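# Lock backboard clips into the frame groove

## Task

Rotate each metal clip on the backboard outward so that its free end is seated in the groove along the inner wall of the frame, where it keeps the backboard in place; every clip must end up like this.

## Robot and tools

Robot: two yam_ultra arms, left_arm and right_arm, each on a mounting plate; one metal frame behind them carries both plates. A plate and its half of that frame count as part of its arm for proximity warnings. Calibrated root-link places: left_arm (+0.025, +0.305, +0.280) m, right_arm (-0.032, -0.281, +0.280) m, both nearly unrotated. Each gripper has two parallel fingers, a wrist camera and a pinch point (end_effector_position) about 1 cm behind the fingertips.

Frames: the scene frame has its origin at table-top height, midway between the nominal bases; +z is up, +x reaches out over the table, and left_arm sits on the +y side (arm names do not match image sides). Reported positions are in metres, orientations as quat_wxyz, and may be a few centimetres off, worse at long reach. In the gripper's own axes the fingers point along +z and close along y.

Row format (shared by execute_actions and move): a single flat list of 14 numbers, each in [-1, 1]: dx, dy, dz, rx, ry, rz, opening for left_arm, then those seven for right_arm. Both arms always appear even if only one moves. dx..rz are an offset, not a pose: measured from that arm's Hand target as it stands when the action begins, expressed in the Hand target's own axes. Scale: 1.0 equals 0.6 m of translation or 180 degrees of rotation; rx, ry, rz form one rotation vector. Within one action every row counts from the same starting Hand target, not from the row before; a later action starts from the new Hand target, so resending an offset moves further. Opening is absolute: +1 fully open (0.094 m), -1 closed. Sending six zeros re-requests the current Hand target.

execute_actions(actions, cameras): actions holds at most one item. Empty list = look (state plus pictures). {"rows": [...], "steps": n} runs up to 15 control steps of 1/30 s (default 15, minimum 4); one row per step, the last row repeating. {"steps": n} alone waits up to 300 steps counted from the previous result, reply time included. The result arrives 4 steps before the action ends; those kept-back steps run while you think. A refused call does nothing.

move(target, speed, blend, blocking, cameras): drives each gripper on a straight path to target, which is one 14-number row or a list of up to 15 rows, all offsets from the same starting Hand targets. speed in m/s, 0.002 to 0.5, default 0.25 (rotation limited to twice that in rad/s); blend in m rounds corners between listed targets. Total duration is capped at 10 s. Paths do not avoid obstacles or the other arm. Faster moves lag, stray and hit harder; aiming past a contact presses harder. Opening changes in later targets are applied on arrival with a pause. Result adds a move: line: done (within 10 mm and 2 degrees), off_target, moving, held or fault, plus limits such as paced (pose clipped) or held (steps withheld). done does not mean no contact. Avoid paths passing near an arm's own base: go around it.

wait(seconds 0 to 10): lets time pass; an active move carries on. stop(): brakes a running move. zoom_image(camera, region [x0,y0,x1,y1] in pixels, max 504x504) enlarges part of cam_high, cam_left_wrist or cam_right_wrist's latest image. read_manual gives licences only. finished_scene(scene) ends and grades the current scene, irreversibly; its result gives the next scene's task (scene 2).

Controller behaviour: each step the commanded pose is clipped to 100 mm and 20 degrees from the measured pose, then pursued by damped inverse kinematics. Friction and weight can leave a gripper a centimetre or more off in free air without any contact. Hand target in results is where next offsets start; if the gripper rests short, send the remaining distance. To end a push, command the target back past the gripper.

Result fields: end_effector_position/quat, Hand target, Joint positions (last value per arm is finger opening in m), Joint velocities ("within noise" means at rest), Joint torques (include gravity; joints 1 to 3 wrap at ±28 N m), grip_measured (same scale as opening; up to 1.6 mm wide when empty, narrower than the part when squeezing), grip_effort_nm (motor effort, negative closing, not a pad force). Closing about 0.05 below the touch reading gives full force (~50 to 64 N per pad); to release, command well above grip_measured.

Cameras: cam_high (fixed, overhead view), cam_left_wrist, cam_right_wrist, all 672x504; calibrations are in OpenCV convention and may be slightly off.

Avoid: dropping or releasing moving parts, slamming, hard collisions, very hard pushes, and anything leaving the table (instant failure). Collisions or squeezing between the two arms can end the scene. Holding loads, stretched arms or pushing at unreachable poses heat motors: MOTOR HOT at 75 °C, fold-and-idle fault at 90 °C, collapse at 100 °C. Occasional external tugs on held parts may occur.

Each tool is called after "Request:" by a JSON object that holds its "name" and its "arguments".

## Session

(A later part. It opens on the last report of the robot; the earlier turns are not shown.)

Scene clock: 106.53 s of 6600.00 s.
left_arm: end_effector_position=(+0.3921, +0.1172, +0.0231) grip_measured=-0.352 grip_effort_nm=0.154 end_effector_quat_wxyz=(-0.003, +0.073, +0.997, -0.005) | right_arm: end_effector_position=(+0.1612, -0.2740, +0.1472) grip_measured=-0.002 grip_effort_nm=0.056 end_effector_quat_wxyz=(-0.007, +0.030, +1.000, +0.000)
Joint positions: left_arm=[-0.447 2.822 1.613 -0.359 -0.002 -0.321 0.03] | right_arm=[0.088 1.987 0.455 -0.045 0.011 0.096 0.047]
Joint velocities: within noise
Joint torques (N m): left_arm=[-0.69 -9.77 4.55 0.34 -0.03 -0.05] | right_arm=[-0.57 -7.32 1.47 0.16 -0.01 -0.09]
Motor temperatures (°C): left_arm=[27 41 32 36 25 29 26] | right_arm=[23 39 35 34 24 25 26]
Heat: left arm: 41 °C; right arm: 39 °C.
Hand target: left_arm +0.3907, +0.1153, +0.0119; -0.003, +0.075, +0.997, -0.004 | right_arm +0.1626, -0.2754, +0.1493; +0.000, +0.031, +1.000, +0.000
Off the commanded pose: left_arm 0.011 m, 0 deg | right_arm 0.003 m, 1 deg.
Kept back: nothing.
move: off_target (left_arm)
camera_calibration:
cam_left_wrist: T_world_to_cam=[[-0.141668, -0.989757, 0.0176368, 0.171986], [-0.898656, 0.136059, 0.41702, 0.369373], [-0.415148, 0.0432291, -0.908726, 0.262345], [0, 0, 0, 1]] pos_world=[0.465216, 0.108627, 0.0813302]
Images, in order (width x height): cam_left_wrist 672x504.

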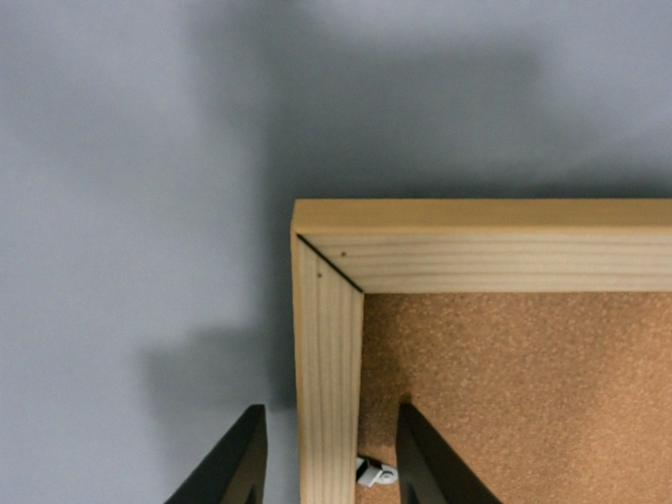

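Request:
{"name": "move", "arguments": {"target": [[0,0,0,0,0,0,-0.6,0,0,0,0,0,0,0],[0,0,0,0,0,0,-0.88,0,0,0,0,0,0,0]], "speed": 0.06, "cameras": ["cam_left_wrist"]}}

Request:
{"name": "move", "arguments": {"target": [[0,0,0,0,0,0,-0.4,0,0,0,0,0,0,0],[0.04,0.0,-0.20,0,0,0,-0.4,0,0,0,0,0,0,0]], "speed": 0.12, "cameras": ["cam_left_wrist"]}}

Scene clock: 112.63 s of 6600.00 s.
left_arm: end_effector_position=(+0.3929, +0.1165, +0.0233) grip_measured=-0.803 grip_effort_nm=-1.004 end_effector_quat_wxyz=(-0.001, +0.074, +0.997, -0.005) | right_arm: end_effector_position=(+0.1612, -0.2740, +0.1472) grip_measured=-0.002 grip_effort_nm=0.051 end_effector_quat_wxyz=(-0.007, +0.030, +1.000, +0.000)
Joint positions: left_arm=[-0.448 2.822 1.614 -0.357 -0.003 -0.321 0.009] | right_arm=[0.088 1.987 0.455 -0.045 0.011 0.096 0.047]
Joint velocities: within noise
Joint torques (N m): left_arm=[-0.57 -9.77 4.48 0.34 -0.01 -0.05] | right_arm=[-0.51 -7.41 1.48 0.18 0 -0.1]
Motor temperatures (°C): left_arm=[27 40 32 36 24 29 26] | right_arm=[23 38 35 34 23 25 26]
Heat: left arm: 40 °C; right arm: 38 °C.
Hand target: left_arm +0.3907, +0.1153, +0.0119; -0.003, +0.076, +0.997, -0.004 | right_arm +0.1626, -0.2754, +0.1493; +0.000, +0.031, +1.000, +0.000
Off the commanded pose: left_arm 0.012 m, 0 deg | right_arm 0.003 m, 1 deg.
Kept back: nothing.
move: off_target (left_arm); target 2's new opening was sent with left_arm's hand 0.011 m and 0 deg from that target
camera_calibration:
cam_left_wrist: T_world_to_cam=[[-0.143579, -0.989496, 0.0168152, 0.172128], [-0.899897, 0.13761, 0.413823, 0.370466], [-0.41179, 0.0442842, -0.910202, 0.261435], [0, 0, 0, 1]] pos_world=[0.465752, 0.107763, 0.0817568]
Images, in order (width x height): cam_left_wrist 672x504.

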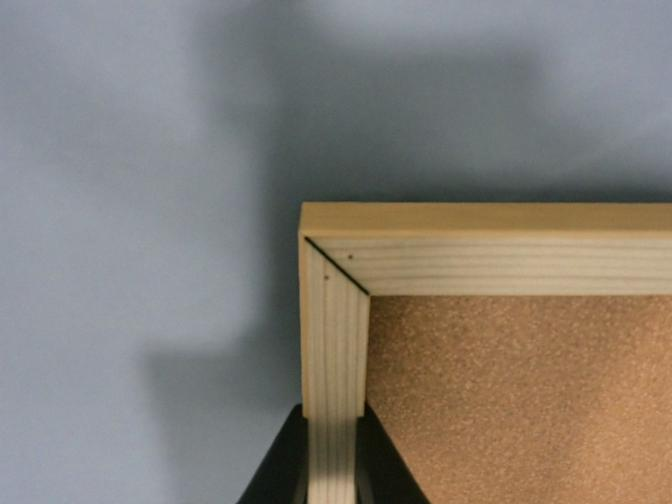

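Scene clock: 114.87 s of 6600.00 s.
left_arm: end_effector_position=(+0.3720, +0.1201, +0.1257) grip_measured=-0.403 grip_effort_nm=0.154 end_effector_quat_wxyz=(+0.000, +0.076, +0.997, -0.004) | right_arm: end_effector_position=(+0.1612, -0.2740, +0.1472) grip_measured=-0.002 grip_effort_nm=0.056 end_effector_quat_wxyz=(-0.007, +0.030, +1.000, +0.000)
Joint positions: left_arm=[-0.468 2.461 1.375 -0.478 -0.005 -0.336 0.028] | right_arm=[0.088 1.987 0.455 -0.045 0.011 0.096 0.047]
Joint velocities: within noise
Joint torques (N m): left_arm=[-0.66 -13.91 2.67 0.1 0.01 -0.11] | right_arm=[-0.58 -7.21 1.48 0.19 0 -0.09]
Motor temperatures (°C): left_arm=[27 41 32 36 24 29 26] | right_arm=[23 38 35 34 23 25 26]
Heat: left arm: 41 °C; right arm: 38 °C.
Hand target: left_arm +0.3676, +0.1197, +0.1321; -0.003, +0.076, +0.997, -0.004 | right_arm +0.1626, -0.2754, +0.1493; +0.000, +0.031, +1.000, +0.000
Off the commanded pose: left_arm 0.008 m, 0 deg | right_arm 0.003 m, 1 deg.
Kept back: nothing.
move: done
camera_calibration:
cam_left_wrist: T_world_to_cam=[[-0.148874, -0.988728, 0.015905, 0.173042], [-0.900383, 0.142187, 0.41121, 0.308778], [-0.408837, 0.0468979, -0.911402, 0.344654], [0, 0, 0, 1]] pos_world=[0.444687, 0.111024, 0.184394]
Images, in order (width x height): cam_left_wrist 672x504.

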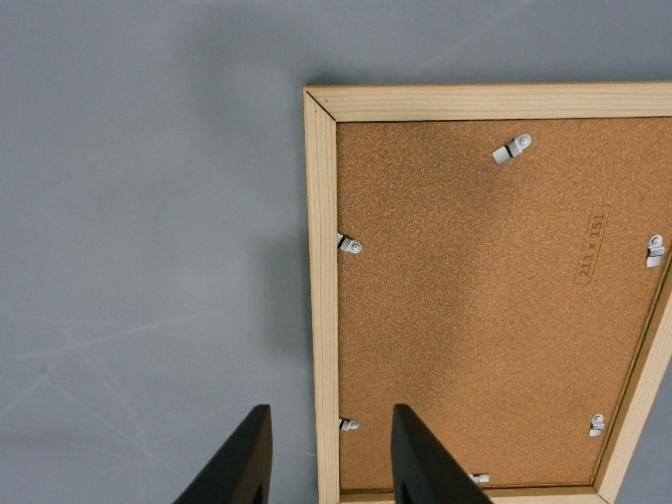

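Request:
{"name": "move", "arguments": {"target": [-0.108,-0.109,0.0917,0,0,0.4917,0.1,0,0,0,0,0,0,0], "speed": 0.25, "cameras": ["cam_left_wrist","cam_high"]}}

Scene clock: 119.70 s of 6600.00 s.
left_arm: end_effector_position=(+0.4242, +0.0468, +0.0820) grip_measured=+0.097 grip_effort_nm=0.159 end_effector_quat_wxyz=(+0.008, +0.745, +0.668, -0.002) | right_arm: end_effector_position=(+0.1612, -0.2740, +0.1472) grip_measured=-0.002 grip_effort_nm=0.056 end_effector_quat_wxyz=(-0.007, +0.030, +1.000, +0.000)
Joint positions: left_arm=[-0.552 2.816 1.934 -0.672 -0.005 1.108 0.052] | right_arm=[0.088 1.987 0.455 -0.045 0.011 0.096 0.047]
Joint velocities: within noise
Joint torques (N m): left_arm=[-0.68 -12.31 6.39 0.07 0.01 0.03] | right_arm=[-0.4 -7.28 1.48 0.19 0.01 -0.05]
Motor temperatures (°C): left_arm=[27 41 32 36 24 29 26] | right_arm=[23 38 34 34 23 25 26]
Heat: left arm: 41 °C; right arm: 38 °C.
Hand target: left_arm +0.4215, +0.0450, +0.0772; +0.001, +0.750, +0.662, -0.005 | right_arm +0.1626, -0.2754, +0.1493; +0.000, +0.031, +1.000, +0.000
Off the commanded pose: left_arm 0.006 m, 1 deg | right_arm 0.003 m, 1 deg.
Kept back: nothing.
move: done
camera_calibration:
cam_left_wrist: T_world_to_cam=[[-0.994384, 0.105814, -0.00194564, 0.417867], [0.0962321, 0.911682, 0.399469, -0.0736644], [0.0440433, 0.397038, -0.916745, 0.121545], [0, 0, 0, 1]] pos_world=[0.417255, -0.0253158, 0.141666]
Images, in order (width x height): cam_high 672x504, cam_left_wrist 672x504.

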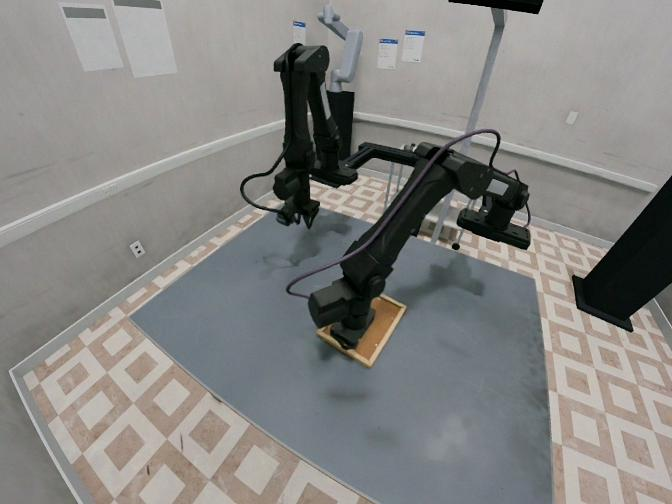

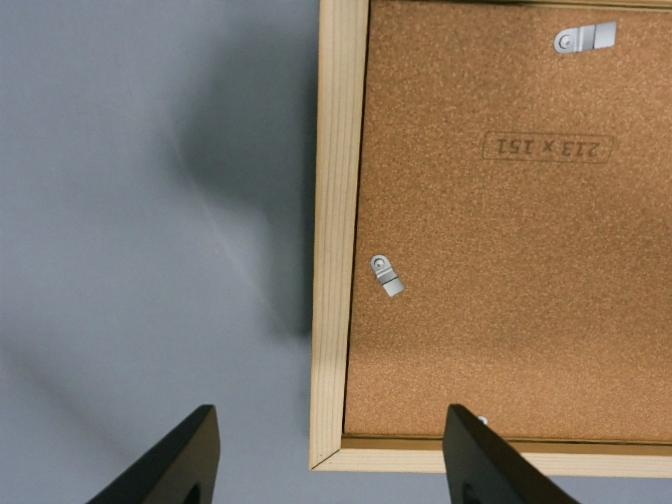

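Request:
{"name": "move", "arguments": {"target": [0.004,0,0.102,0,0,0,0.1,0,0,0,0,0,0,0], "speed": 0.07, "cameras": ["cam_left_wrist"]}}

Scene clock: 121.33 s of 6600.00 s.
left_arm: end_effector_position=(+0.4219, +0.0474, +0.0249) grip_measured=+0.097 grip_effort_nm=0.159 end_effector_quat_wxyz=(+0.001, +0.747, +0.664, -0.004) | right_arm: end_effector_position=(+0.1612, -0.2740, +0.1472) grip_measured=-0.002 grip_effort_nm=0.051 end_effector_quat_wxyz=(-0.007, +0.030, +1.000, +0.000)
Joint positions: left_arm=[-0.552 2.993 2.051 -0.627 -0.006 1.116 0.052] | right_arm=[0.088 1.987 0.455 -0.045 0.011 0.096 0.047]
Joint velocities: within noise
Joint torques (N m): left_arm=[-0.28 -11.88 5.79 0.27 0.01 0.03] | right_arm=[-0.51 -7.3 1.55 0.16 0.03 -0.04]
Motor temperatures (°C): left_arm=[27 41 32 36 24 29 26] | right_arm=[23 38 34 34 23 25 26]
Heat: left arm: 41 °C; right arm: 38 °C.
Hand target: left_arm +0.4216, +0.0469, +0.0161; +0.001, +0.750, +0.662, -0.004 | right_arm +0.1626, -0.2754, +0.1493; +0.000, +0.031, +1.000, +0.000
Off the commanded pose: left_arm 0.009 m, 0 deg | right_arm 0.003 m, 1 deg.
Kept back: nothing.
move: done
camera_calibration:
cam_left_wrist: T_world_to_cam=[[-0.993426, 0.113935, 0.0111217, 0.414346], [0.10862, 0.907466, 0.405841, -0.0563647], [0.0361469, 0.404381, -0.913876, 0.0719411], [0, 0, 0, 1]] pos_world=[0.415144, -0.025151, 0.0840122]
Images, in order (width x height): cam_left_wrist 672x504.

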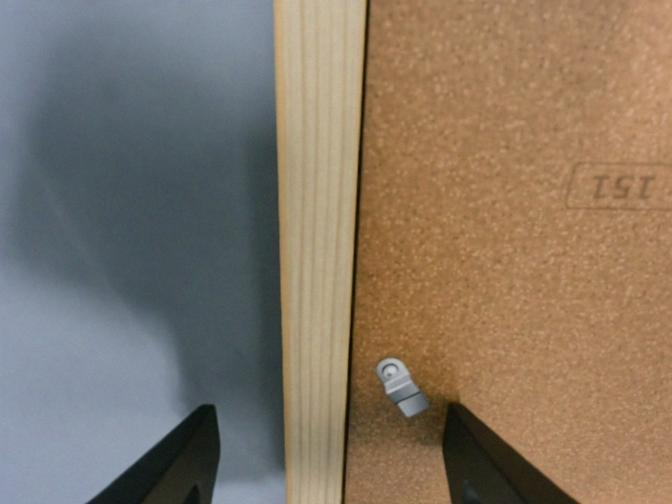

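Request:
{"name": "move", "arguments": {"target": [[-0.005,0.0055,-0.043,0,0,0,0.1,0,0,0,0,0,0,0],[-0.005,0.0055,0.006,0,0,0,0.1,0,0,0,0,0,0,0]], "speed": 0.07, "cameras": ["cam_left_wrist"]}}

Scene clock: 122.67 s of 6600.00 s.
left_arm: end_effector_position=(+0.4269, +0.0442, +0.0249) grip_measured=+0.098 grip_effort_nm=0.144 end_effector_quat_wxyz=(+0.002, +0.747, +0.664, -0.003) | right_arm: end_effector_position=(+0.1612, -0.2740, +0.1472) grip_measured=-0.002 grip_effort_nm=0.056 end_effector_quat_wxyz=(-0.007, +0.030, +1.000, +0.000)
Joint positions: left_arm=[-0.552 3.013 2.099 -0.652 -0.006 1.117 0.052] | right_arm=[0.088 1.987 0.455 -0.045 0.011 0.096 0.047]
Joint velocities: within noise
Joint torques (N m): left_arm=[-0.49 -11.32 5.83 0.32 0.02 0] | right_arm=[-0.47 -7.39 1.29 0.17 -0.01 -0.11]
Motor temperatures (°C): left_arm=[27 42 32 36 24 29 26] | right_arm=[23 38 34 34 23 25 26]
Heat: left arm: 42 °C; right arm: 38 °C.
Hand target: left_arm +0.4244, +0.0435, +0.0124; +0.001, +0.750, +0.662, -0.004 | right_arm +0.1626, -0.2754, +0.1493; +0.000, +0.031, +1.000, +0.000
Off the commanded pose: left_arm 0.013 m, 0 deg | right_arm 0.003 m, 1 deg.
Kept back: nothing.
move: off_target (left_arm)
camera_calibration:
cam_left_wrist: T_world_to_cam=[[-0.993412, 0.114289, 0.00838099, 0.419692], [0.107888, 0.908099, 0.404619, -0.05367], [0.0386327, 0.402858, -0.914447, 0.0720325], [0, 0, 0, 1]] pos_world=[0.419935, -0.0282473, 0.0840684]
Images, in order (width x height): cam_left_wrist 672x504.

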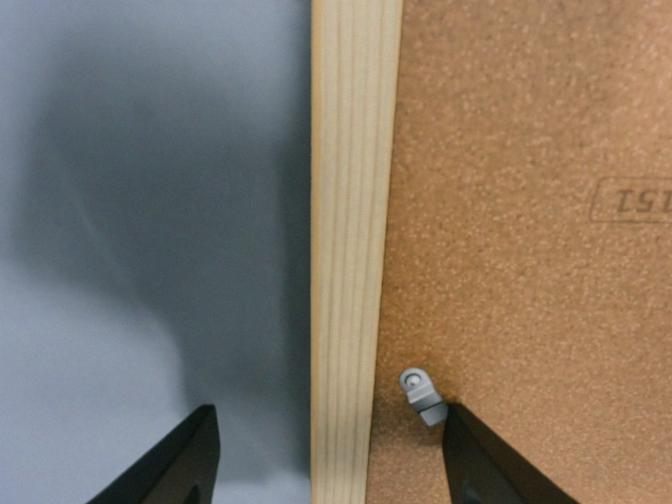

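Request:
{"name": "move", "arguments": {"target": [[-0.002,-0.002,-0.043,0,0,0,0.25,0,0,0,0,0,0,0],[-0.002,-0.002,0,0,0,0,0.25,0,0,0,0,0,0,0]], "speed": 0.07, "cameras": ["cam_left_wrist"]}}

Scene clock: 123.97 s of 6600.00 s.
left_arm: end_effector_position=(+0.4255, +0.0452, +0.0247) grip_measured=+0.247 grip_effort_nm=0.149 end_effector_quat_wxyz=(+0.000, +0.747, +0.664, -0.004) | right_arm: end_effector_position=(+0.1612, -0.2740, +0.1472) grip_measured=-0.002 grip_effort_nm=0.051 end_effector_quat_wxyz=(-0.007, +0.030, +1.000, +0.000)
Joint positions: left_arm=[-0.552 3.011 2.094 -0.652 -0.006 1.117 0.059] | right_arm=[0.088 1.987 0.455 -0.045 0.011 0.096 0.047]
Joint velocities: within noise
Joint torques (N m): left_arm=[-0.75 -11.36 5.87 0.34 0.02 -0.04] | right_arm=[-0.62 -7.32 1.39 0.15 0.01 -0.08]
Motor temperatures (°C): left_arm=[27 42 32 36 24 29 26] | right_arm=[23 38 34 34 23 25 26]
Heat: left arm: 42 °C; right arm: 38 °C.
Hand target: left_arm +0.4231, +0.0424, +0.0125; +0.001, +0.750, +0.662, -0.005 | right_arm +0.1626, -0.2754, +0.1493; +0.000, +0.031, +1.000, +0.000
Off the commanded pose: left_arm 0.013 m, 0 deg | right_arm 0.003 m, 1 deg.
Kept back: nothing.
move: off_target (left_arm)
camera_calibration:
cam_left_wrist: T_world_to_cam=[[-0.993372, 0.114319, 0.0119775, 0.418134], [0.109286, 0.907042, 0.40661, -0.054911], [0.035619, 0.405224, -0.913523, 0.0726956], [0, 0, 0, 1]] pos_world=[0.418775, -0.0274521, 0.0837283]
Images, in order (width x height): cam_left_wrist 672x504.

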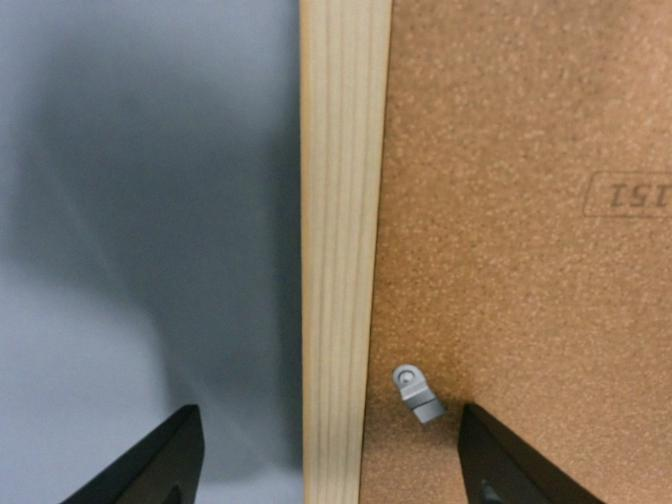

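Request:
{"name": "move", "arguments": {"target": [[-0.006,0,-0.043,0,0,0,0.25,0,0,0,0,0,0,0],[-0.005,0,0,0,0,0,0.25,0,0,0,0,0,0,0]], "speed": 0.07, "cameras": ["cam_left_wrist"]}}

Scene clock: 125.23 s of 6600.00 s.
left_arm: end_effector_position=(+0.4253, +0.0417, +0.0248) grip_measured=+0.247 grip_effort_nm=0.149 end_effector_quat_wxyz=(+0.001, +0.750, +0.662, -0.003) | right_arm: end_effector_position=(+0.1612, -0.2740, +0.1472) grip_measured=-0.002 grip_effort_nm=0.051 end_effector_quat_wxyz=(-0.007, +0.030, +1.000, +0.000)
Joint positions: left_arm=[-0.558 3.017 2.107 -0.658 -0.008 1.117 0.059] | right_arm=[0.088 1.987 0.455 -0.045 0.011 0.096 0.047]
Joint velocities: within noise
Joint torques (N m): left_arm=[-0.65 -11.36 5.9 0.32 0.03 -0.09] | right_arm=[-0.51 -7.41 1.36 0.15 0.04 -0.1]
Motor temperatures (°C): left_arm=[27 42 32 36 24 29 26] | right_arm=[23 38 34 34 23 25 26]
Heat: left arm: 42 °C; right arm: 38 °C.
Hand target: left_arm +0.4226, +0.0394, +0.0125; +0.001, +0.750, +0.661, -0.005 | right_arm +0.1626, -0.2754, +0.1493; +0.000, +0.031, +1.000, +0.000
Off the commanded pose: left_arm 0.013 m, 0 deg | right_arm 0.003 m, 1 deg.
Kept back: nothing.
move: off_target (left_arm)
camera_calibration:
cam_left_wrist: T_world_to_cam=[[-0.992586, 0.121116, 0.0102017, 0.417669], [0.114742, 0.906033, 0.407355, -0.0541086], [0.0400943, 0.405506, -0.913213, 0.0722292], [0, 0, 0, 1]] pos_world=[0.417885, -0.0308517, 0.0837411]
Images, in order (width x height): cam_left_wrist 672x504.

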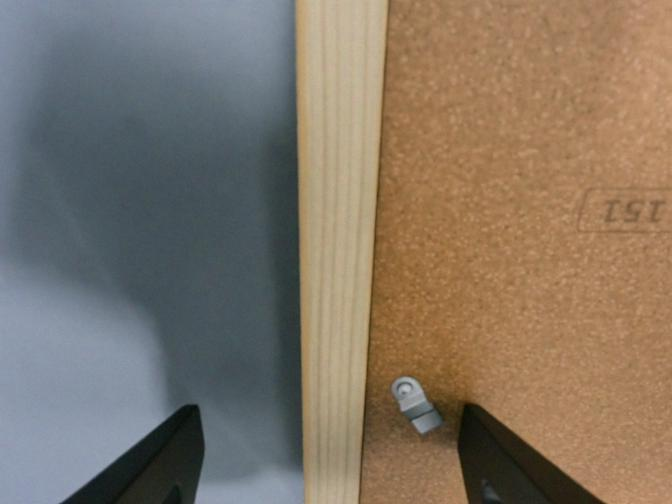

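Request:
{"name": "move", "arguments": {"target": [[0,0,0,0,0,0,-0.5,0,0,0,0,0,0,0],[0,0,0,0,0,0,-0.88,0,0,0,0,0,0,0]], "speed": 0.06, "cameras": ["cam_left_wrist"]}}

Scene clock: 127.37 s of 6600.00 s.
left_arm: end_effector_position=(+0.4252, +0.0414, +0.0252) grip_measured=-0.802 grip_effort_nm=-1.004 end_effector_quat_wxyz=(+0.000, +0.750, +0.662, -0.004) | right_arm: end_effector_position=(+0.1612, -0.2740, +0.1472) grip_measured=-0.002 grip_effort_nm=0.051 end_effector_quat_wxyz=(-0.007, +0.030, +1.000, +0.000)
Joint positions: left_arm=[-0.558 3.018 2.11 -0.663 -0.006 1.117 0.009] | right_arm=[0.088 1.987 0.455 -0.045 0.011 0.096 0.047]
Joint velocities: within noise
Joint torques (N m): left_arm=[-0.65 -11.45 5.64 0.37 0.02 -0.08] | right_arm=[-0.46 -7.31 1.54 0.17 0.04 -0.06]
Motor temperatures (°C): left_arm=[27 42 32 36 24 29 26] | right_arm=[23 38 34 33 23 25 26]
Heat: left arm: 42 °C; right arm: 38 °C.
Hand target: left_arm +0.4226, +0.0394, +0.0125; +0.001, +0.750, +0.661, -0.005 | right_arm +0.1626, -0.2754, +0.1493; +0.000, +0.031, +1.000, +0.000
Off the commanded pose: left_arm 0.013 m, 0 deg | right_arm 0.003 m, 1 deg.
Kept back: nothing.
move: off_target (left_arm); target 2's new opening was sent with left_arm's hand 0.013 m and 1 deg from that target
camera_calibration:
cam_left_wrist: T_world_to_cam=[[-0.992557, 0.121143, 0.0124125, 0.41756], [0.115702, 0.906341, 0.406397, -0.0543469], [0.0379822, 0.404808, -0.913612, 0.0736811], [0, 0, 0, 1]] pos_world=[0.417942, -0.0311543, 0.0842194]
Images, in order (width x height): cam_left_wrist 672x504.

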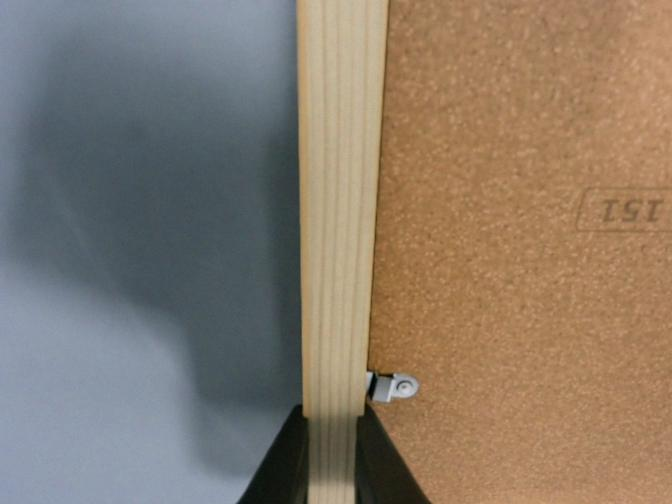

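Request:
{"name": "move", "arguments": {"target": [[0,0,0,0,0,0,-0.3,0,0,0,0,0,0,0],[0,0,-0.12,0,0,0,-0.1,0,0,0,0,0,0,0],[-0.0316,-0.378,-0.1125,0,0,0,0.2,0,0,0,0,0,0,0]], "speed": [0.1,0.15,0.2], "cameras": ["cam_left_wrist","cam_high"]}}

Scene clock: 132.57 s of 6600.00 s.
left_arm: end_effector_position=(+0.1913, +0.0549, +0.0749) grip_measured=+0.197 grip_effort_nm=0.164 end_effector_quat_wxyz=(-0.013, +0.753, +0.658, -0.002) | right_arm: end_effector_position=(+0.1612, -0.2740, +0.1472) grip_measured=-0.002 grip_effort_nm=0.051 end_effector_quat_wxyz=(-0.007, +0.030, +1.000, +0.000)
Joint positions: left_arm=[-0.96 2.474 0.985 -0.111 -0.006 0.725 0.056] | right_arm=[0.088 1.987 0.455 -0.045 0.011 0.096 0.047]
Joint velocities: within noise
Joint torques (N m): left_arm=[0.02 -12 1.32 0.28 0.01 -0.11] | right_arm=[-0.42 -7.28 1.46 0.16 0.02 -0.12]
Motor temperatures (°C): left_arm=[27 42 32 36 24 29 26] | right_arm=[23 38 34 33 23 25 26]
Heat: left arm: 42 °C; right arm: 38 °C.
Hand target: left_arm +0.1957, +0.0494, +0.0812; +0.001, +0.750, +0.662, -0.004 | right_arm +0.1626, -0.2754, +0.1493; +0.000, +0.031, +1.000, +0.000
Off the commanded pose: left_arm 0.009 m, 2 deg | right_arm 0.003 m, 1 deg.
Kept back: nothing.
move: done
camera_calibration:
cam_left_wrist: T_world_to_cam=[[-0.990951, 0.130875, 0.0297908, 0.181057], [0.131063, 0.895623, 0.425066, -0.0635341], [0.0289491, 0.425124, -0.904672, 0.122495], [0, 0, 0, 1]] pos_world=[0.1842, -0.0188686, 0.13243]
Images, in order (width x height): cam_high 672x504, cam_left_wrist 672x504.

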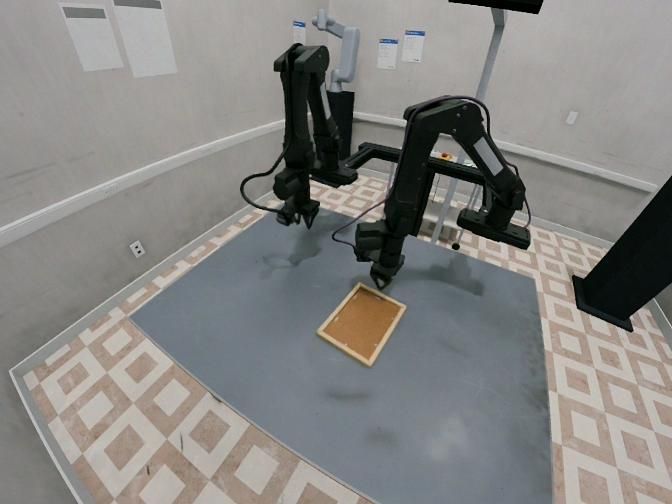

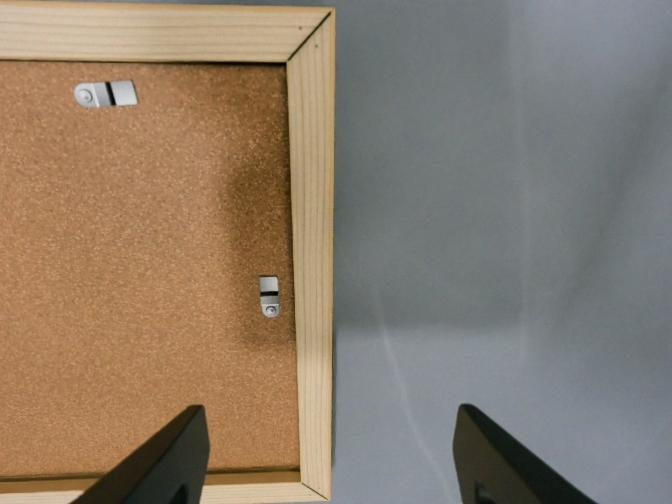

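Request:
{"name": "move", "arguments": {"target": [-0.005,0.0045,0.112,0,0,0,0.2,0,0,0,0,0,0,0], "speed": 0.07, "cameras": ["cam_left_wrist"]}}

Scene clock: 134.10 s of 6600.00 s.
left_arm: end_effector_position=(+0.1954, +0.0484, +0.0220) grip_measured=+0.197 grip_effort_nm=0.159 end_effector_quat_wxyz=(-0.005, +0.753, +0.658, -0.002) | right_arm: end_effector_position=(+0.1612, -0.2740, +0.1472) grip_measured=-0.002 grip_effort_nm=0.046 end_effector_quat_wxyz=(-0.007, +0.030, +1.000, +0.000)
Joint positions: left_arm=[-0.96 2.68 1.086 0.01 -0.008 0.724 0.056] | right_arm=[0.088 1.987 0.455 -0.045 0.011 0.096 0.047]
Joint velocities: within noise
Joint torques (N m): left_arm=[0.1 -7.61 2.61 0.42 0.03 -0.09] | right_arm=[-0.69 -7.32 1.42 0.19 0.01 -0.11]
Motor temperatures (°C): left_arm=[27 42 32 35 24 29 26] | right_arm=[23 38 34 33 23 25 25]
Heat: left arm: 42 °C; right arm: 38 °C.
Hand target: left_arm +0.1976, +0.0457, +0.0140; +0.001, +0.750, +0.662, -0.004 | right_arm +0.1626, -0.2754, +0.1493; +0.000, +0.031, +1.000, +0.000
Off the commanded pose: left_arm 0.009 m, 1 deg | right_arm 0.003 m, 1 deg.
Kept back: nothing.
move: done
camera_calibration:
cam_left_wrist: T_world_to_cam=[[-0.991375, 0.129851, 0.0177331, 0.187889], [0.125416, 0.90071, 0.415924, -0.0346266], [0.0380359, 0.414561, -0.909226, 0.0761057], [0, 0, 0, 1]] pos_world=[0.187716, -0.0247596, 0.0802675]
Images, in order (width x height): cam_left_wrist 672x504.

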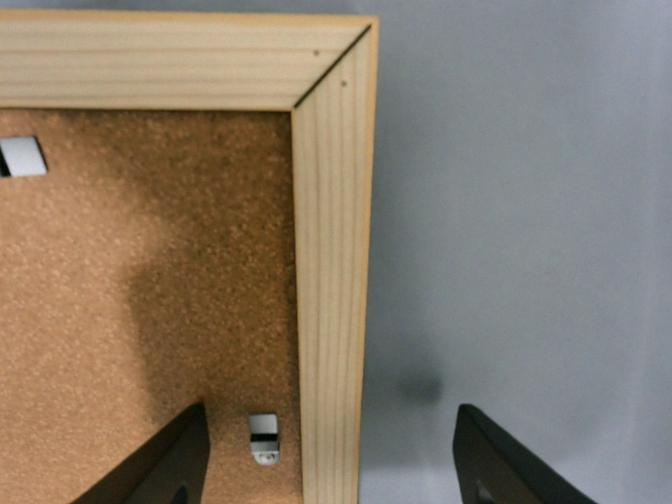

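Request:
{"name": "move", "arguments": {"target": [[-0.006,0.001,-0.043,0,0,0,0.2,0,0,0,0,0,0,0],[-0.006,0.001,0,0,0,0,0.2,0,0,0,0,0,0,0]], "speed": 0.07, "cameras": ["cam_left_wrist"]}}

Scene clock: 135.37 s of 6600.00 s.
left_arm: end_effector_position=(+0.2000, +0.0422, +0.0218) grip_measured=+0.197 grip_effort_nm=0.154 end_effector_quat_wxyz=(+0.002, +0.751, +0.660, -0.002) | right_arm: end_effector_position=(+0.1612, -0.2740, +0.1472) grip_measured=-0.002 grip_effort_nm=0.046 end_effector_quat_wxyz=(-0.007, +0.030, +1.000, +0.000)
Joint positions: left_arm=[-0.96 2.684 1.105 0.01 -0.011 0.72 0.056] | right_arm=[0.088 1.987 0.455 -0.045 0.011 0.096 0.047]
Joint velocities: within noise
Joint torques (N m): left_arm=[-0.42 -7.87 2.35 0.35 0.07 -0.1] | right_arm=[-0.64 -7.41 1.43 0.17 0.03 -0.03]
Motor temperatures (°C): left_arm=[27 42 32 35 24 28 26] | right_arm=[23 39 34 33 23 25 25]
Heat: left arm: 42 °C; right arm: 39 °C.
Hand target: left_arm +0.1978, +0.0420, +0.0140; +0.001, +0.750, +0.661, -0.004 | right_arm +0.1626, -0.2754, +0.1493; +0.000, +0.031, +1.000, +0.000
Off the commanded pose: left_arm 0.008 m, 0 deg | right_arm 0.003 m, 1 deg.
Kept back: nothing.
move: done
camera_calibration:
cam_left_wrist: T_world_to_cam=[[-0.992103, 0.125255, 0.00646808, 0.193839], [0.117004, 0.905709, 0.407433, -0.0279462], [0.0451749, 0.404973, -0.913212, 0.0773737], [0, 0, 0, 1]] pos_world=[0.192083, -0.0303024, 0.080791]
Images, in order (width x height): cam_left_wrist 672x504.

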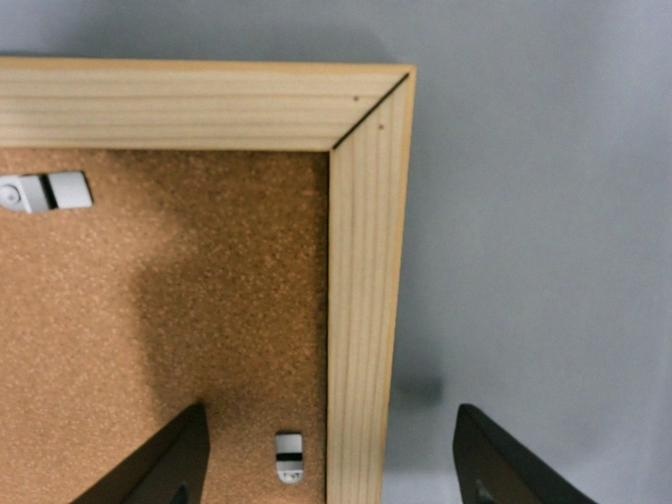

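Request:
{"name": "move", "arguments": {"target": [[0.004,-0.006,-0.043,0,0,0,0.2,0,0,0,0,0,0,0],[0.004,-0.006,0,0,0,0,0.2,0,0,0,0,0,0,0]], "speed": 0.07, "cameras": ["cam_left_wrist"]}}

Scene clock: 136.63 s of 6600.00 s.
left_arm: end_effector_position=(+0.1970, +0.0462, +0.0217) grip_measured=+0.197 grip_effort_nm=0.154 end_effector_quat_wxyz=(+0.001, +0.750, +0.661, -0.001) | right_arm: end_effector_position=(+0.1612, -0.2740, +0.1472) grip_measured=-0.002 grip_effort_nm=0.056 end_effector_quat_wxyz=(-0.007, +0.030, +1.000, +0.000)
Joint positions: left_arm=[-0.961 2.681 1.086 0.022 -0.012 0.716 0.056] | right_arm=[0.088 1.987 0.455 -0.045 0.011 0.096 0.047]
Joint velocities: within noise
Joint torques (N m): left_arm=[-0.55 -7.76 2.26 0.37 0.08 -0.09] | right_arm=[-0.46 -7.2 1.48 0.17 0.02 -0.05]
Motor temperatures (°C): left_arm=[27 42 32 35 24 28 26] | right_arm=[23 39 34 33 23 25 25]
Heat: left arm: 42 °C; right arm: 39 °C.
Hand target: left_arm +0.1944, +0.0448, +0.0140; +0.001, +0.750, +0.661, -0.004 | right_arm +0.1626, -0.2754, +0.1493; +0.000, +0.031, +1.000, +0.000
Off the commanded pose: left_arm 0.008 m, 0 deg | right_arm 0.003 m, 1 deg.
Kept back: nothing.
move: done
camera_calibration:
cam_left_wrist: T_world_to_cam=[[-0.99238, 0.122997, 0.00731127, 0.190572], [0.11514, 0.904592, 0.410435, -0.030809], [0.0438685, 0.408149, -0.911861, 0.0758175], [0, 0, 0, 1]] pos_world=[0.189341, -0.026515, 0.0803868]
Images, in order (width x height): cam_left_wrist 672x504.

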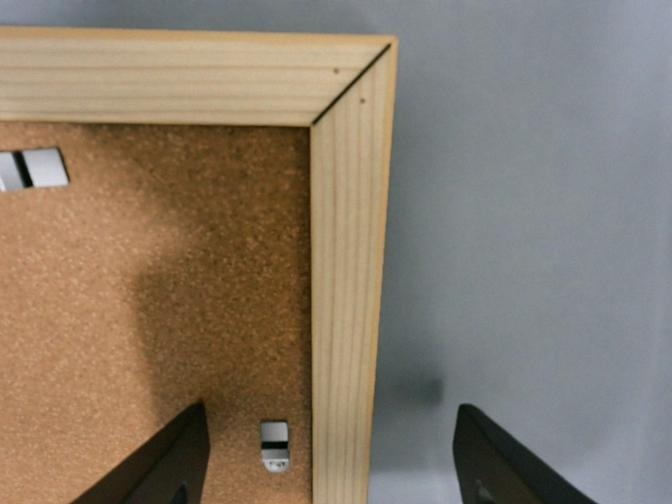

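Request:
{"name": "move", "arguments": {"target": [[0,0,0,0,0,0,-0.5,0,0,0,0,0,0,0],[0,0,0,0,0,0,-0.88,0,0,0,0,0,0,0]], "speed": 0.06, "cameras": ["cam_left_wrist"]}}

Request:
{"name": "move", "arguments": {"target": [[0,0,0,0,0,0,-0.3,0,0,0,0,0,0,0],[0,0,-0.2,0,0,0,-0.1,0,0,0,0,0,0,0]], "speed": [0.1,0.15], "cameras": ["cam_left_wrist"]}}

Scene clock: 138.80 s of 6600.00 s.
left_arm: end_effector_position=(+0.1976, +0.0440, +0.0216) grip_measured=-0.804 grip_effort_nm=-1.004 end_effector_quat_wxyz=(+0.003, +0.750, +0.661, -0.003) | right_arm: end_effector_position=(+0.1612, -0.2740, +0.1472) grip_measured=-0.002 grip_effort_nm=0.051 end_effector_quat_wxyz=(-0.007, +0.030, +1.000, +0.000)
Joint positions: left_arm=[-0.962 2.682 1.09 0.026 -0.009 0.715 0.009] | right_arm=[0.088 1.987 0.455 -0.045 0.011 0.096 0.047]
Joint velocities: within noise
Joint torques (N m): left_arm=[-0.51 -7.87 2.03 0.34 0.04 -0.1] | right_arm=[-0.58 -7.27 1.37 0.19 0.01 -0.06]
Motor temperatures (°C): left_arm=[27 41 32 35 24 28 26] | right_arm=[23 39 34 33 23 25 25]
Heat: left arm: 41 °C; right arm: 39 °C.
Hand target: left_arm +0.1945, +0.0448, +0.0141; +0.001, +0.750, +0.662, -0.005 | right_arm +0.1626, -0.2754, +0.1493; +0.000, +0.031, +1.000, +0.000
Off the commanded pose: left_arm 0.008 m, 0 deg | right_arm 0.003 m, 1 deg.
Kept back: nothing.
move: done
camera_calibration:
cam_left_wrist: T_world_to_cam=[[-0.992392, 0.122977, 0.00591729, 0.191472], [0.11486, 0.907445, 0.404167, -0.0287932], [0.0443335, 0.401772, -0.914666, 0.0769023], [0, 0, 0, 1]] pos_world=[0.189913, -0.0283156, 0.0808442]
Images, in order (width x height): cam_left_wrist 672x504.

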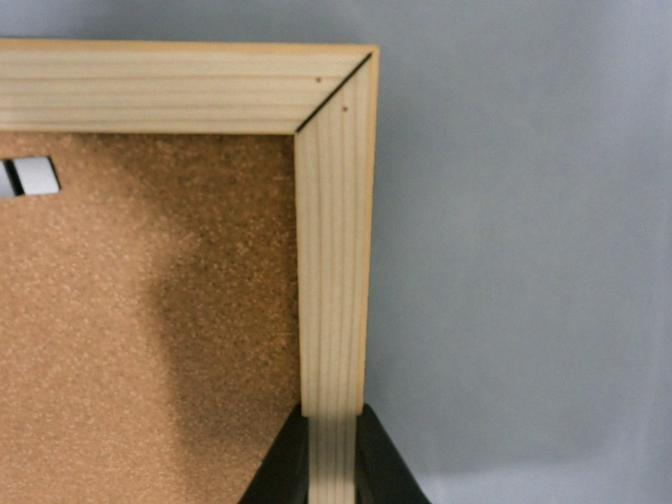

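Scene clock: 141.40 s of 6600.00 s.
left_arm: end_effector_position=(+0.1998, +0.0431, +0.1305) grip_measured=-0.103 grip_effort_nm=0.164 end_effector_quat_wxyz=(+0.006, +0.750, +0.661, -0.003) | right_arm: end_effector_position=(+0.1612, -0.2740, +0.1472) grip_measured=-0.002 grip_effort_nm=0.046 end_effector_quat_wxyz=(-0.007, +0.030, +1.000, +0.000)
Joint positions: left_arm=[-0.962 2.276 0.967 -0.252 -0.008 0.715 0.042] | right_arm=[0.088 1.987 0.455 -0.045 0.011 0.096 0.047]
Joint velocities: within noise
Joint torques (N m): left_arm=[-0.61 -10.99 1.94 0.11 0.04 -0.1] | right_arm=[-0.53 -7.31 1.43 0.17 0.04 -0.06]
Motor temperatures (°C): left_arm=[27 41 31 35 24 28 26] | right_arm=[23 39 34 33 23 25 25]
Heat: left arm: 41 °C; right arm: 39 °C.
Hand target: left_arm +0.1952, +0.0457, +0.1341; +0.001, +0.750, +0.662, -0.005 | right_arm +0.1626, -0.2754, +0.1493; +0.000, +0.031, +1.000, +0.000
Off the commanded pose: left_arm 0.006 m, 1 deg | right_arm 0.003 m, 1 deg.
Kept back: nothing.
move: done
camera_calibration:
cam_left_wrist: T_world_to_cam=[[-0.992409, 0.122938, 0.00321498, 0.193408], [0.113912, 0.90907, 0.400768, -0.0716638], [0.0463469, 0.398092, -0.916174, 0.176697], [0, 0, 0, 1]] pos_world=[0.191914, -0.0289716, 0.189984]
Images, in order (width x height): cam_left_wrist 672x504.

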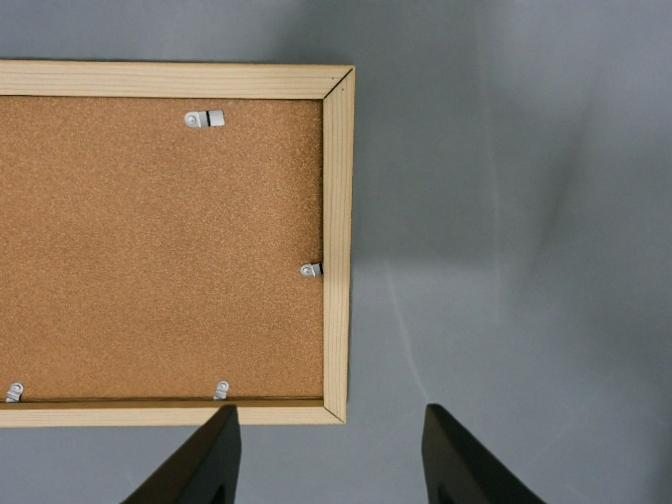

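Request:
{"name": "move", "arguments": {"target": [-0.1123,0.084,0.09,0,0,-0.5,0.2,0,0,0,0,0,0,0], "speed": 0.25, "cameras": ["cam_left_wrist"]}}

Scene clock: 145.40 s of 6600.00 s.
left_arm: end_effector_position=(+0.2395, -0.0266, +0.0846) grip_measured=+0.197 grip_effort_nm=0.154 end_effector_quat_wxyz=(+0.003, +0.064, +0.998, -0.009) | right_arm: end_effector_position=(+0.1612, -0.2740, +0.1472) grip_measured=-0.002 grip_effort_nm=0.056 end_effector_quat_wxyz=(-0.007, +0.030, +1.000, +0.000)
Joint positions: left_arm=[-0.975 2.587 1.396 -0.365 -0.008 -0.867 0.056] | right_arm=[0.088 1.987 0.455 -0.045 0.011 0.096 0.047]
Joint velocities: within noise
Joint torques (N m): left_arm=[-0.72 -10.25 4.92 0.08 0.04 -0.11] | right_arm=[-0.46 -7.32 1.42 0.17 0.04 -0.07]
Motor temperatures (°C): left_arm=[27 41 31 35 24 28 26] | right_arm=[23 39 34 33 23 25 25]
Heat: left arm: 41 °C; right arm: 39 °C.
Hand target: left_arm +0.2365, -0.0279, +0.0803; -0.003, +0.063, +0.998, -0.004 | right_arm +0.1626, -0.2754, +0.1493; +0.000, +0.031, +1.000, +0.000
Off the commanded pose: left_arm 0.005 m, 1 deg | right_arm 0.003 m, 1 deg.
Kept back: nothing.
move: done
camera_calibration:
cam_left_wrist: T_world_to_cam=[[-0.124668, -0.991901, 0.0243043, 0.00229025], [-0.905822, 0.123777, 0.405173, 0.228566], [-0.4049, 0.0284967, -0.913917, 0.25869], [0, 0, 0, 1]] pos_world=[0.312069, -0.0333913, 0.143757]
Images, in order (width x height): cam_left_wrist 672x504.

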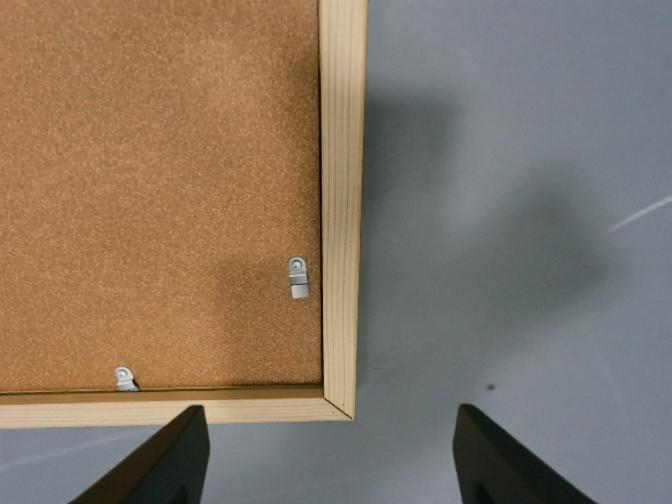

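Request:
{"name": "move", "arguments": {"target": [0.0015,0,0.111,0,0,0,0.2,0,0,0,0,0,0,0], "speed": 0.07, "cameras": ["cam_left_wrist"]}}

Scene clock: 146.90 s of 6600.00 s.
left_arm: end_effector_position=(+0.2365, -0.0252, +0.0233) grip_measured=+0.198 grip_effort_nm=0.154 end_effector_quat_wxyz=(-0.004, +0.063, +0.998, +0.000) | right_arm: end_effector_position=(+0.1612, -0.2740, +0.1472) grip_measured=-0.002 grip_effort_nm=0.056 end_effector_quat_wxyz=(-0.007, +0.030, +1.000, +0.000)
Joint positions: left_arm=[-0.977 2.79 1.501 -0.291 -0.008 -0.871 0.056] | right_arm=[0.088 1.987 0.455 -0.045 0.011 0.096 0.047]
Joint velocities: within noise
Joint torques (N m): left_arm=[-0.59 -9.65 4.07 0.4 0.03 -0.1] | right_arm=[-0.51 -7.36 1.46 0.2 0.03 -0.08]
Motor temperatures (°C): left_arm=[27 41 31 35 24 28 26] | right_arm=[23 39 34 33 23 25 25]
Heat: left arm: 41 °C; right arm: 39 °C.
Hand target: left_arm +0.2352, -0.0282, +0.0137; -0.003, +0.062, +0.998, -0.004 | right_arm +0.1626, -0.2754, +0.1493; +0.000, +0.031, +1.000, +0.000
Off the commanded pose: left_arm 0.010 m, 1 deg | right_arm 0.003 m, 1 deg.
Kept back: nothing.
move: done
camera_calibration:
cam_left_wrist: T_world_to_cam=[[-0.122506, -0.992445, 0.00675516, 0.00466972], [-0.900704, 0.114035, 0.419199, 0.248721], [-0.416803, 0.0452701, -0.907869, 0.204448], [0, 0, 0, 1]] pos_world=[0.309811, -0.0329839, 0.0813164]
Images, in order (width x height): cam_left_wrist 672x504.

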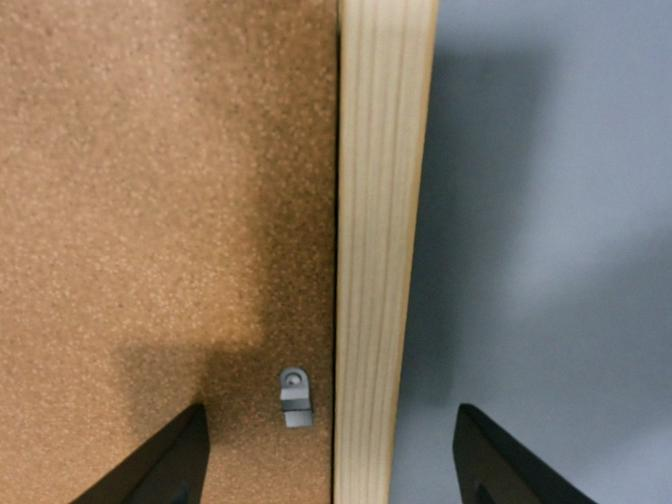

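Request:
{"name": "move", "arguments": {"target": [[-0.003,-0.008,-0.043,0,0,0,0.2,0,0,0,0,0,0,0],[-0.003,-0.008,0,0,0,0,0.2,0,0,0,0,0,0,0]], "speed": 0.07, "cameras": ["cam_left_wrist"]}}

Scene clock: 148.17 s of 6600.00 s.
left_arm: end_effector_position=(+0.2390, -0.0320, +0.0236) grip_measured=+0.198 grip_effort_nm=0.159 end_effector_quat_wxyz=(-0.001, +0.062, +0.998, -0.003) | right_arm: end_effector_position=(+0.1612, -0.2740, +0.1472) grip_measured=-0.002 grip_effort_nm=0.056 end_effector_quat_wxyz=(-0.007, +0.030, +1.000, +0.000)
Joint positions: left_arm=[-0.981 2.799 1.528 -0.3 -0.007 -0.876 0.056] | right_arm=[0.088 1.987 0.455 -0.045 0.011 0.096 0.047]
Joint velocities: within noise
Joint torques (N m): left_arm=[-0.64 -9.72 4.25 0.33 0.03 -0.1] | right_arm=[-0.59 -7.45 1.48 0.16 0.04 -0.12]
Motor temperatures (°C): left_arm=[27 41 31 35 24 28 26] | right_arm=[23 39 34 33 23 25 25]
Heat: left arm: 41 °C; right arm: 39 °C.
Hand target: left_arm +0.2364, -0.0331, +0.0137; -0.003, +0.062, +0.998, -0.004 | right_arm +0.1626, -0.2754, +0.1493; +0.000, +0.031, +1.000, +0.000
Off the commanded pose: left_arm 0.010 m, 0 deg | right_arm 0.003 m, 1 deg.
Kept back: nothing.
move: done
camera_calibration:
cam_left_wrist: T_world_to_cam=[[-0.121675, -0.992471, 0.0140425, -0.00210174], [-0.902748, 0.116534, 0.414085, 0.252291], [-0.412603, 0.0377071, -0.91013, 0.204857], [0, 0, 0, 1]] pos_world=[0.312024, -0.0392111, 0.0820062]
Images, in order (width x height): cam_left_wrist 672x504.

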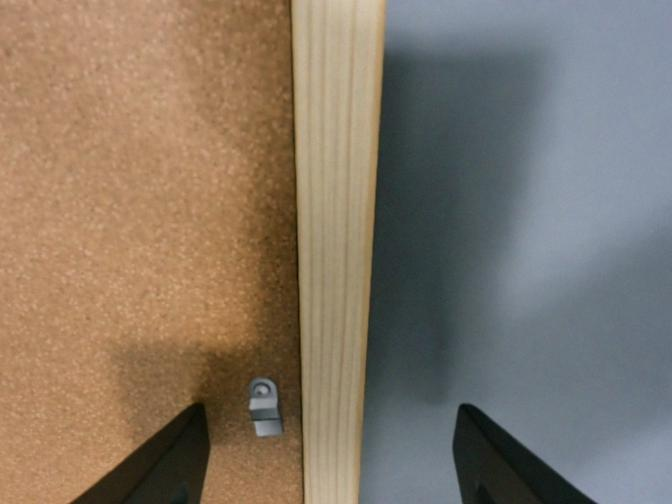

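Request:
{"name": "move", "arguments": {"target": [[0,0,0,0,0,0,-0.5,0,0,0,0,0,0,0],[0,0,0,0,0,0,-0.88,0,0,0,0,0,0,0]], "speed": 0.06, "cameras": ["cam_left_wrist"]}}

Scene clock: 150.30 s of 6600.00 s.
left_arm: end_effector_position=(+0.2395, -0.0324, +0.0235) grip_measured=-0.804 grip_effort_nm=-1.009 end_effector_quat_wxyz=(-0.001, +0.062, +0.998, -0.003) | right_arm: end_effector_position=(+0.1612, -0.2740, +0.1472) grip_measured=-0.002 grip_effort_nm=0.056 end_effector_quat_wxyz=(-0.007, +0.030, +1.000, +0.000)
Joint positions: left_arm=[-0.981 2.8 1.531 -0.301 -0.008 -0.877 0.009] | right_arm=[0.088 1.987 0.455 -0.045 0.011 0.096 0.047]
Joint velocities: within noise
Joint torques (N m): left_arm=[-0.62 -9.81 4.05 0.34 0.04 -0.09] | right_arm=[-0.58 -7.41 1.4 0.17 0.03 -0.08]
Motor temperatures (°C): left_arm=[27 41 31 35 24 28 26] | right_arm=[23 39 34 33 23 25 25]
Heat: left arm: 41 °C; right arm: 39 °C.
Hand target: left_arm +0.2365, -0.0332, +0.0137; -0.003, +0.062, +0.998, -0.004 | right_arm +0.1626, -0.2754, +0.1493; +0.000, +0.031, +1.000, +0.000
Off the commanded pose: left_arm 0.010 m, 0 deg | right_arm 0.003 m, 1 deg.
Kept back: nothing.
move: done
camera_calibration:
cam_left_wrist: T_world_to_cam=[[-0.120922, -0.992565, 0.0138991, -0.00262946], [-0.903405, 0.115841, 0.412845, 0.252996], [-0.411385, 0.0373657, -0.910695, 0.204714], [0, 0, 0, 1]] pos_world=[0.312456, -0.0395666, 0.082021]
Images, in order (width x height): cam_left_wrist 672x504.

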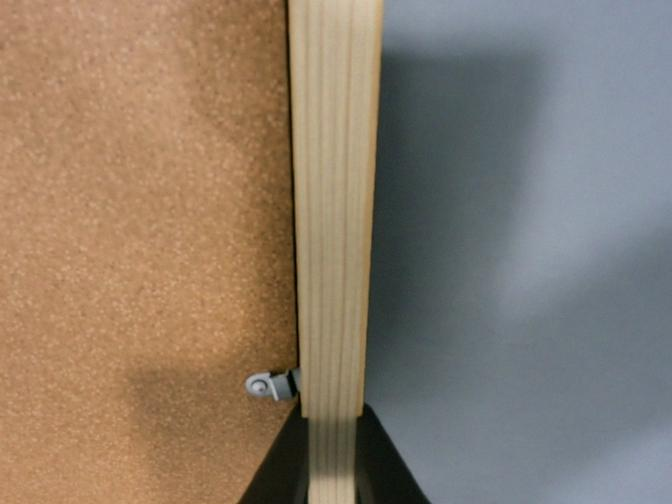

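Request:
{"name": "move", "arguments": {"target": [[0,0,0,0,0,0,-0.3,0,0,0,0,0,0,0],[0,0,-0.09,0,0,0,0.2,0,0,0,0,0,0,0],[-0.179,0,-0.09,0,0,0,0.2,0,0,0,0,0,0,0],[-0.179,0,0,0,0,0,0.2,0,0,0,0,0,0,0]], "speed": [0.1,0.12,0.15,0.07], "blend": [0,0.01,0.005,0], "cameras": ["cam_left_wrist"]}}

Scene clock: 154.47 s of 6600.00 s.
left_arm: end_effector_position=(+0.3452, -0.0479, +0.0258) grip_measured=+0.197 grip_effort_nm=0.154 end_effector_quat_wxyz=(-0.001, +0.058, +0.998, -0.007) | right_arm: end_effector_position=(+0.1612, -0.2740, +0.1472) grip_measured=-0.002 grip_effort_nm=0.061 end_effector_quat_wxyz=(-0.007, +0.030, +1.000, +0.000)
Joint positions: left_arm=[-0.809 3 2.063 -0.627 -0.003 -0.713 0.056] | right_arm=[0.088 1.987 0.455 -0.045 0.011 0.096 0.047]
Joint velocities: within noise
Joint torques (N m): left_arm=[-0.43 -11.28 5.83 0.3 -0.03 0.03] | right_arm=[-0.49 -7.21 1.62 0.2 0 -0.09]
Motor temperatures (°C): left_arm=[27 41 31 35 24 28 26] | right_arm=[23 39 34 33 23 25 25]
Heat: left arm: 41 °C; right arm: 39 °C.
Hand target: left_arm +0.3431, -0.0467, +0.0133; -0.002, +0.063, +0.998, -0.004 | right_arm +0.1626, -0.2754, +0.1493; +0.000, +0.031, +1.000, +0.000
Off the commanded pose: left_arm 0.013 m, 1 deg | right_arm 0.003 m, 1 deg.
Kept back: nothing.
move: off_target (left_arm); blend cut to 0 m at target 2
camera_calibration:
cam_left_wrist: T_world_to_cam=[[-0.112539, -0.993436, 0.0204861, -0.0083886], [-0.904007, 0.110922, 0.412876, 0.349318], [-0.412439, 0.0279451, -0.910557, 0.250752], [0, 0, 0, 1]] pos_world=[0.418262, -0.054088, 0.0842704]
Images, in order (width x height): cam_left_wrist 672x504.

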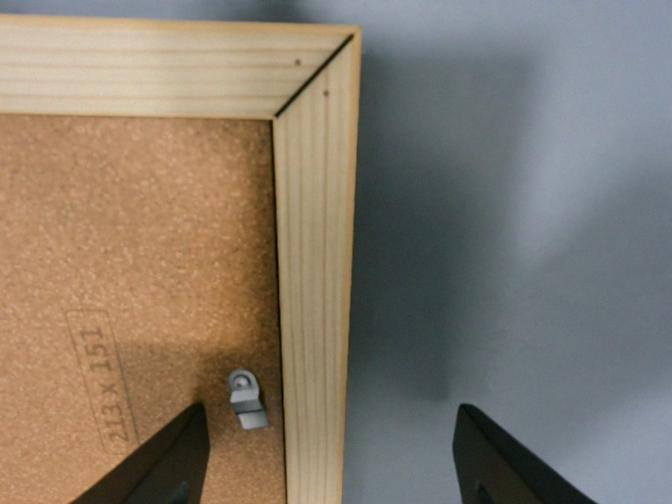

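Request:
{"name": "move", "arguments": {"target": [[-0.003,0.005,-0.043,0,0,0,0.2,0,0,0,0,0,0,0],[-0.003,0.005,0,0,0,0,0.2,0,0,0,0,0,0,0]], "speed": 0.07, "cameras": ["cam_left_wrist"]}}

Scene clock: 155.73 s of 6600.00 s.
left_arm: end_effector_position=(+0.3434, -0.0460, +0.0256) grip_measured=+0.198 grip_effort_nm=0.154 end_effector_quat_wxyz=(-0.004, +0.062, +0.998, -0.004) | right_arm: end_effector_position=(+0.1612, -0.2740, +0.1472) grip_measured=-0.002 grip_effort_nm=0.046 end_effector_quat_wxyz=(-0.007, +0.030, +1.000, +0.000)
Joint positions: left_arm=[-0.809 2.997 2.057 -0.631 -0.003 -0.706 0.056] | right_arm=[0.088 1.987 0.455 -0.045 0.011 0.096 0.047]
Joint velocities: within noise
Joint torques (N m): left_arm=[0.21 -11.26 5.83 0.34 -0.02 0.03] | right_arm=[-0.54 -7.23 1.42 0.17 -0.01 -0.06]
Motor temperatures (°C): left_arm=[27 41 31 35 24 28 26] | right_arm=[23 39 34 33 23 25 25]
Heat: left arm: 41 °C; right arm: 39 °C.
Hand target: left_arm +0.3452, -0.0439, +0.0133; -0.002, +0.062, +0.998, -0.004 | right_arm +0.1626, -0.2754, +0.1493; +0.000, +0.031, +1.000, +0.000
Off the commanded pose: left_arm 0.013 m, 0 deg | right_arm 0.003 m, 1 deg.
Kept back: nothing.
move: off_target (left_arm)
camera_calibration:
cam_left_wrist: T_world_to_cam=[[-0.119749, -0.992683, 0.0155283, -0.00404221], [-0.901065, 0.115237, 0.418094, 0.346629], [-0.416824, 0.0360742, -0.908271, 0.251661], [0, 0, 0, 1]] pos_world=[0.41675, -0.0530356, 0.0837157]
Images, in order (width x height): cam_left_wrist 672x504.

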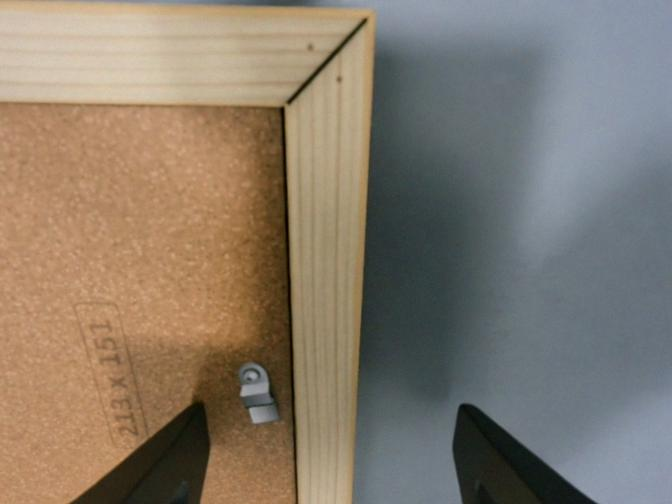

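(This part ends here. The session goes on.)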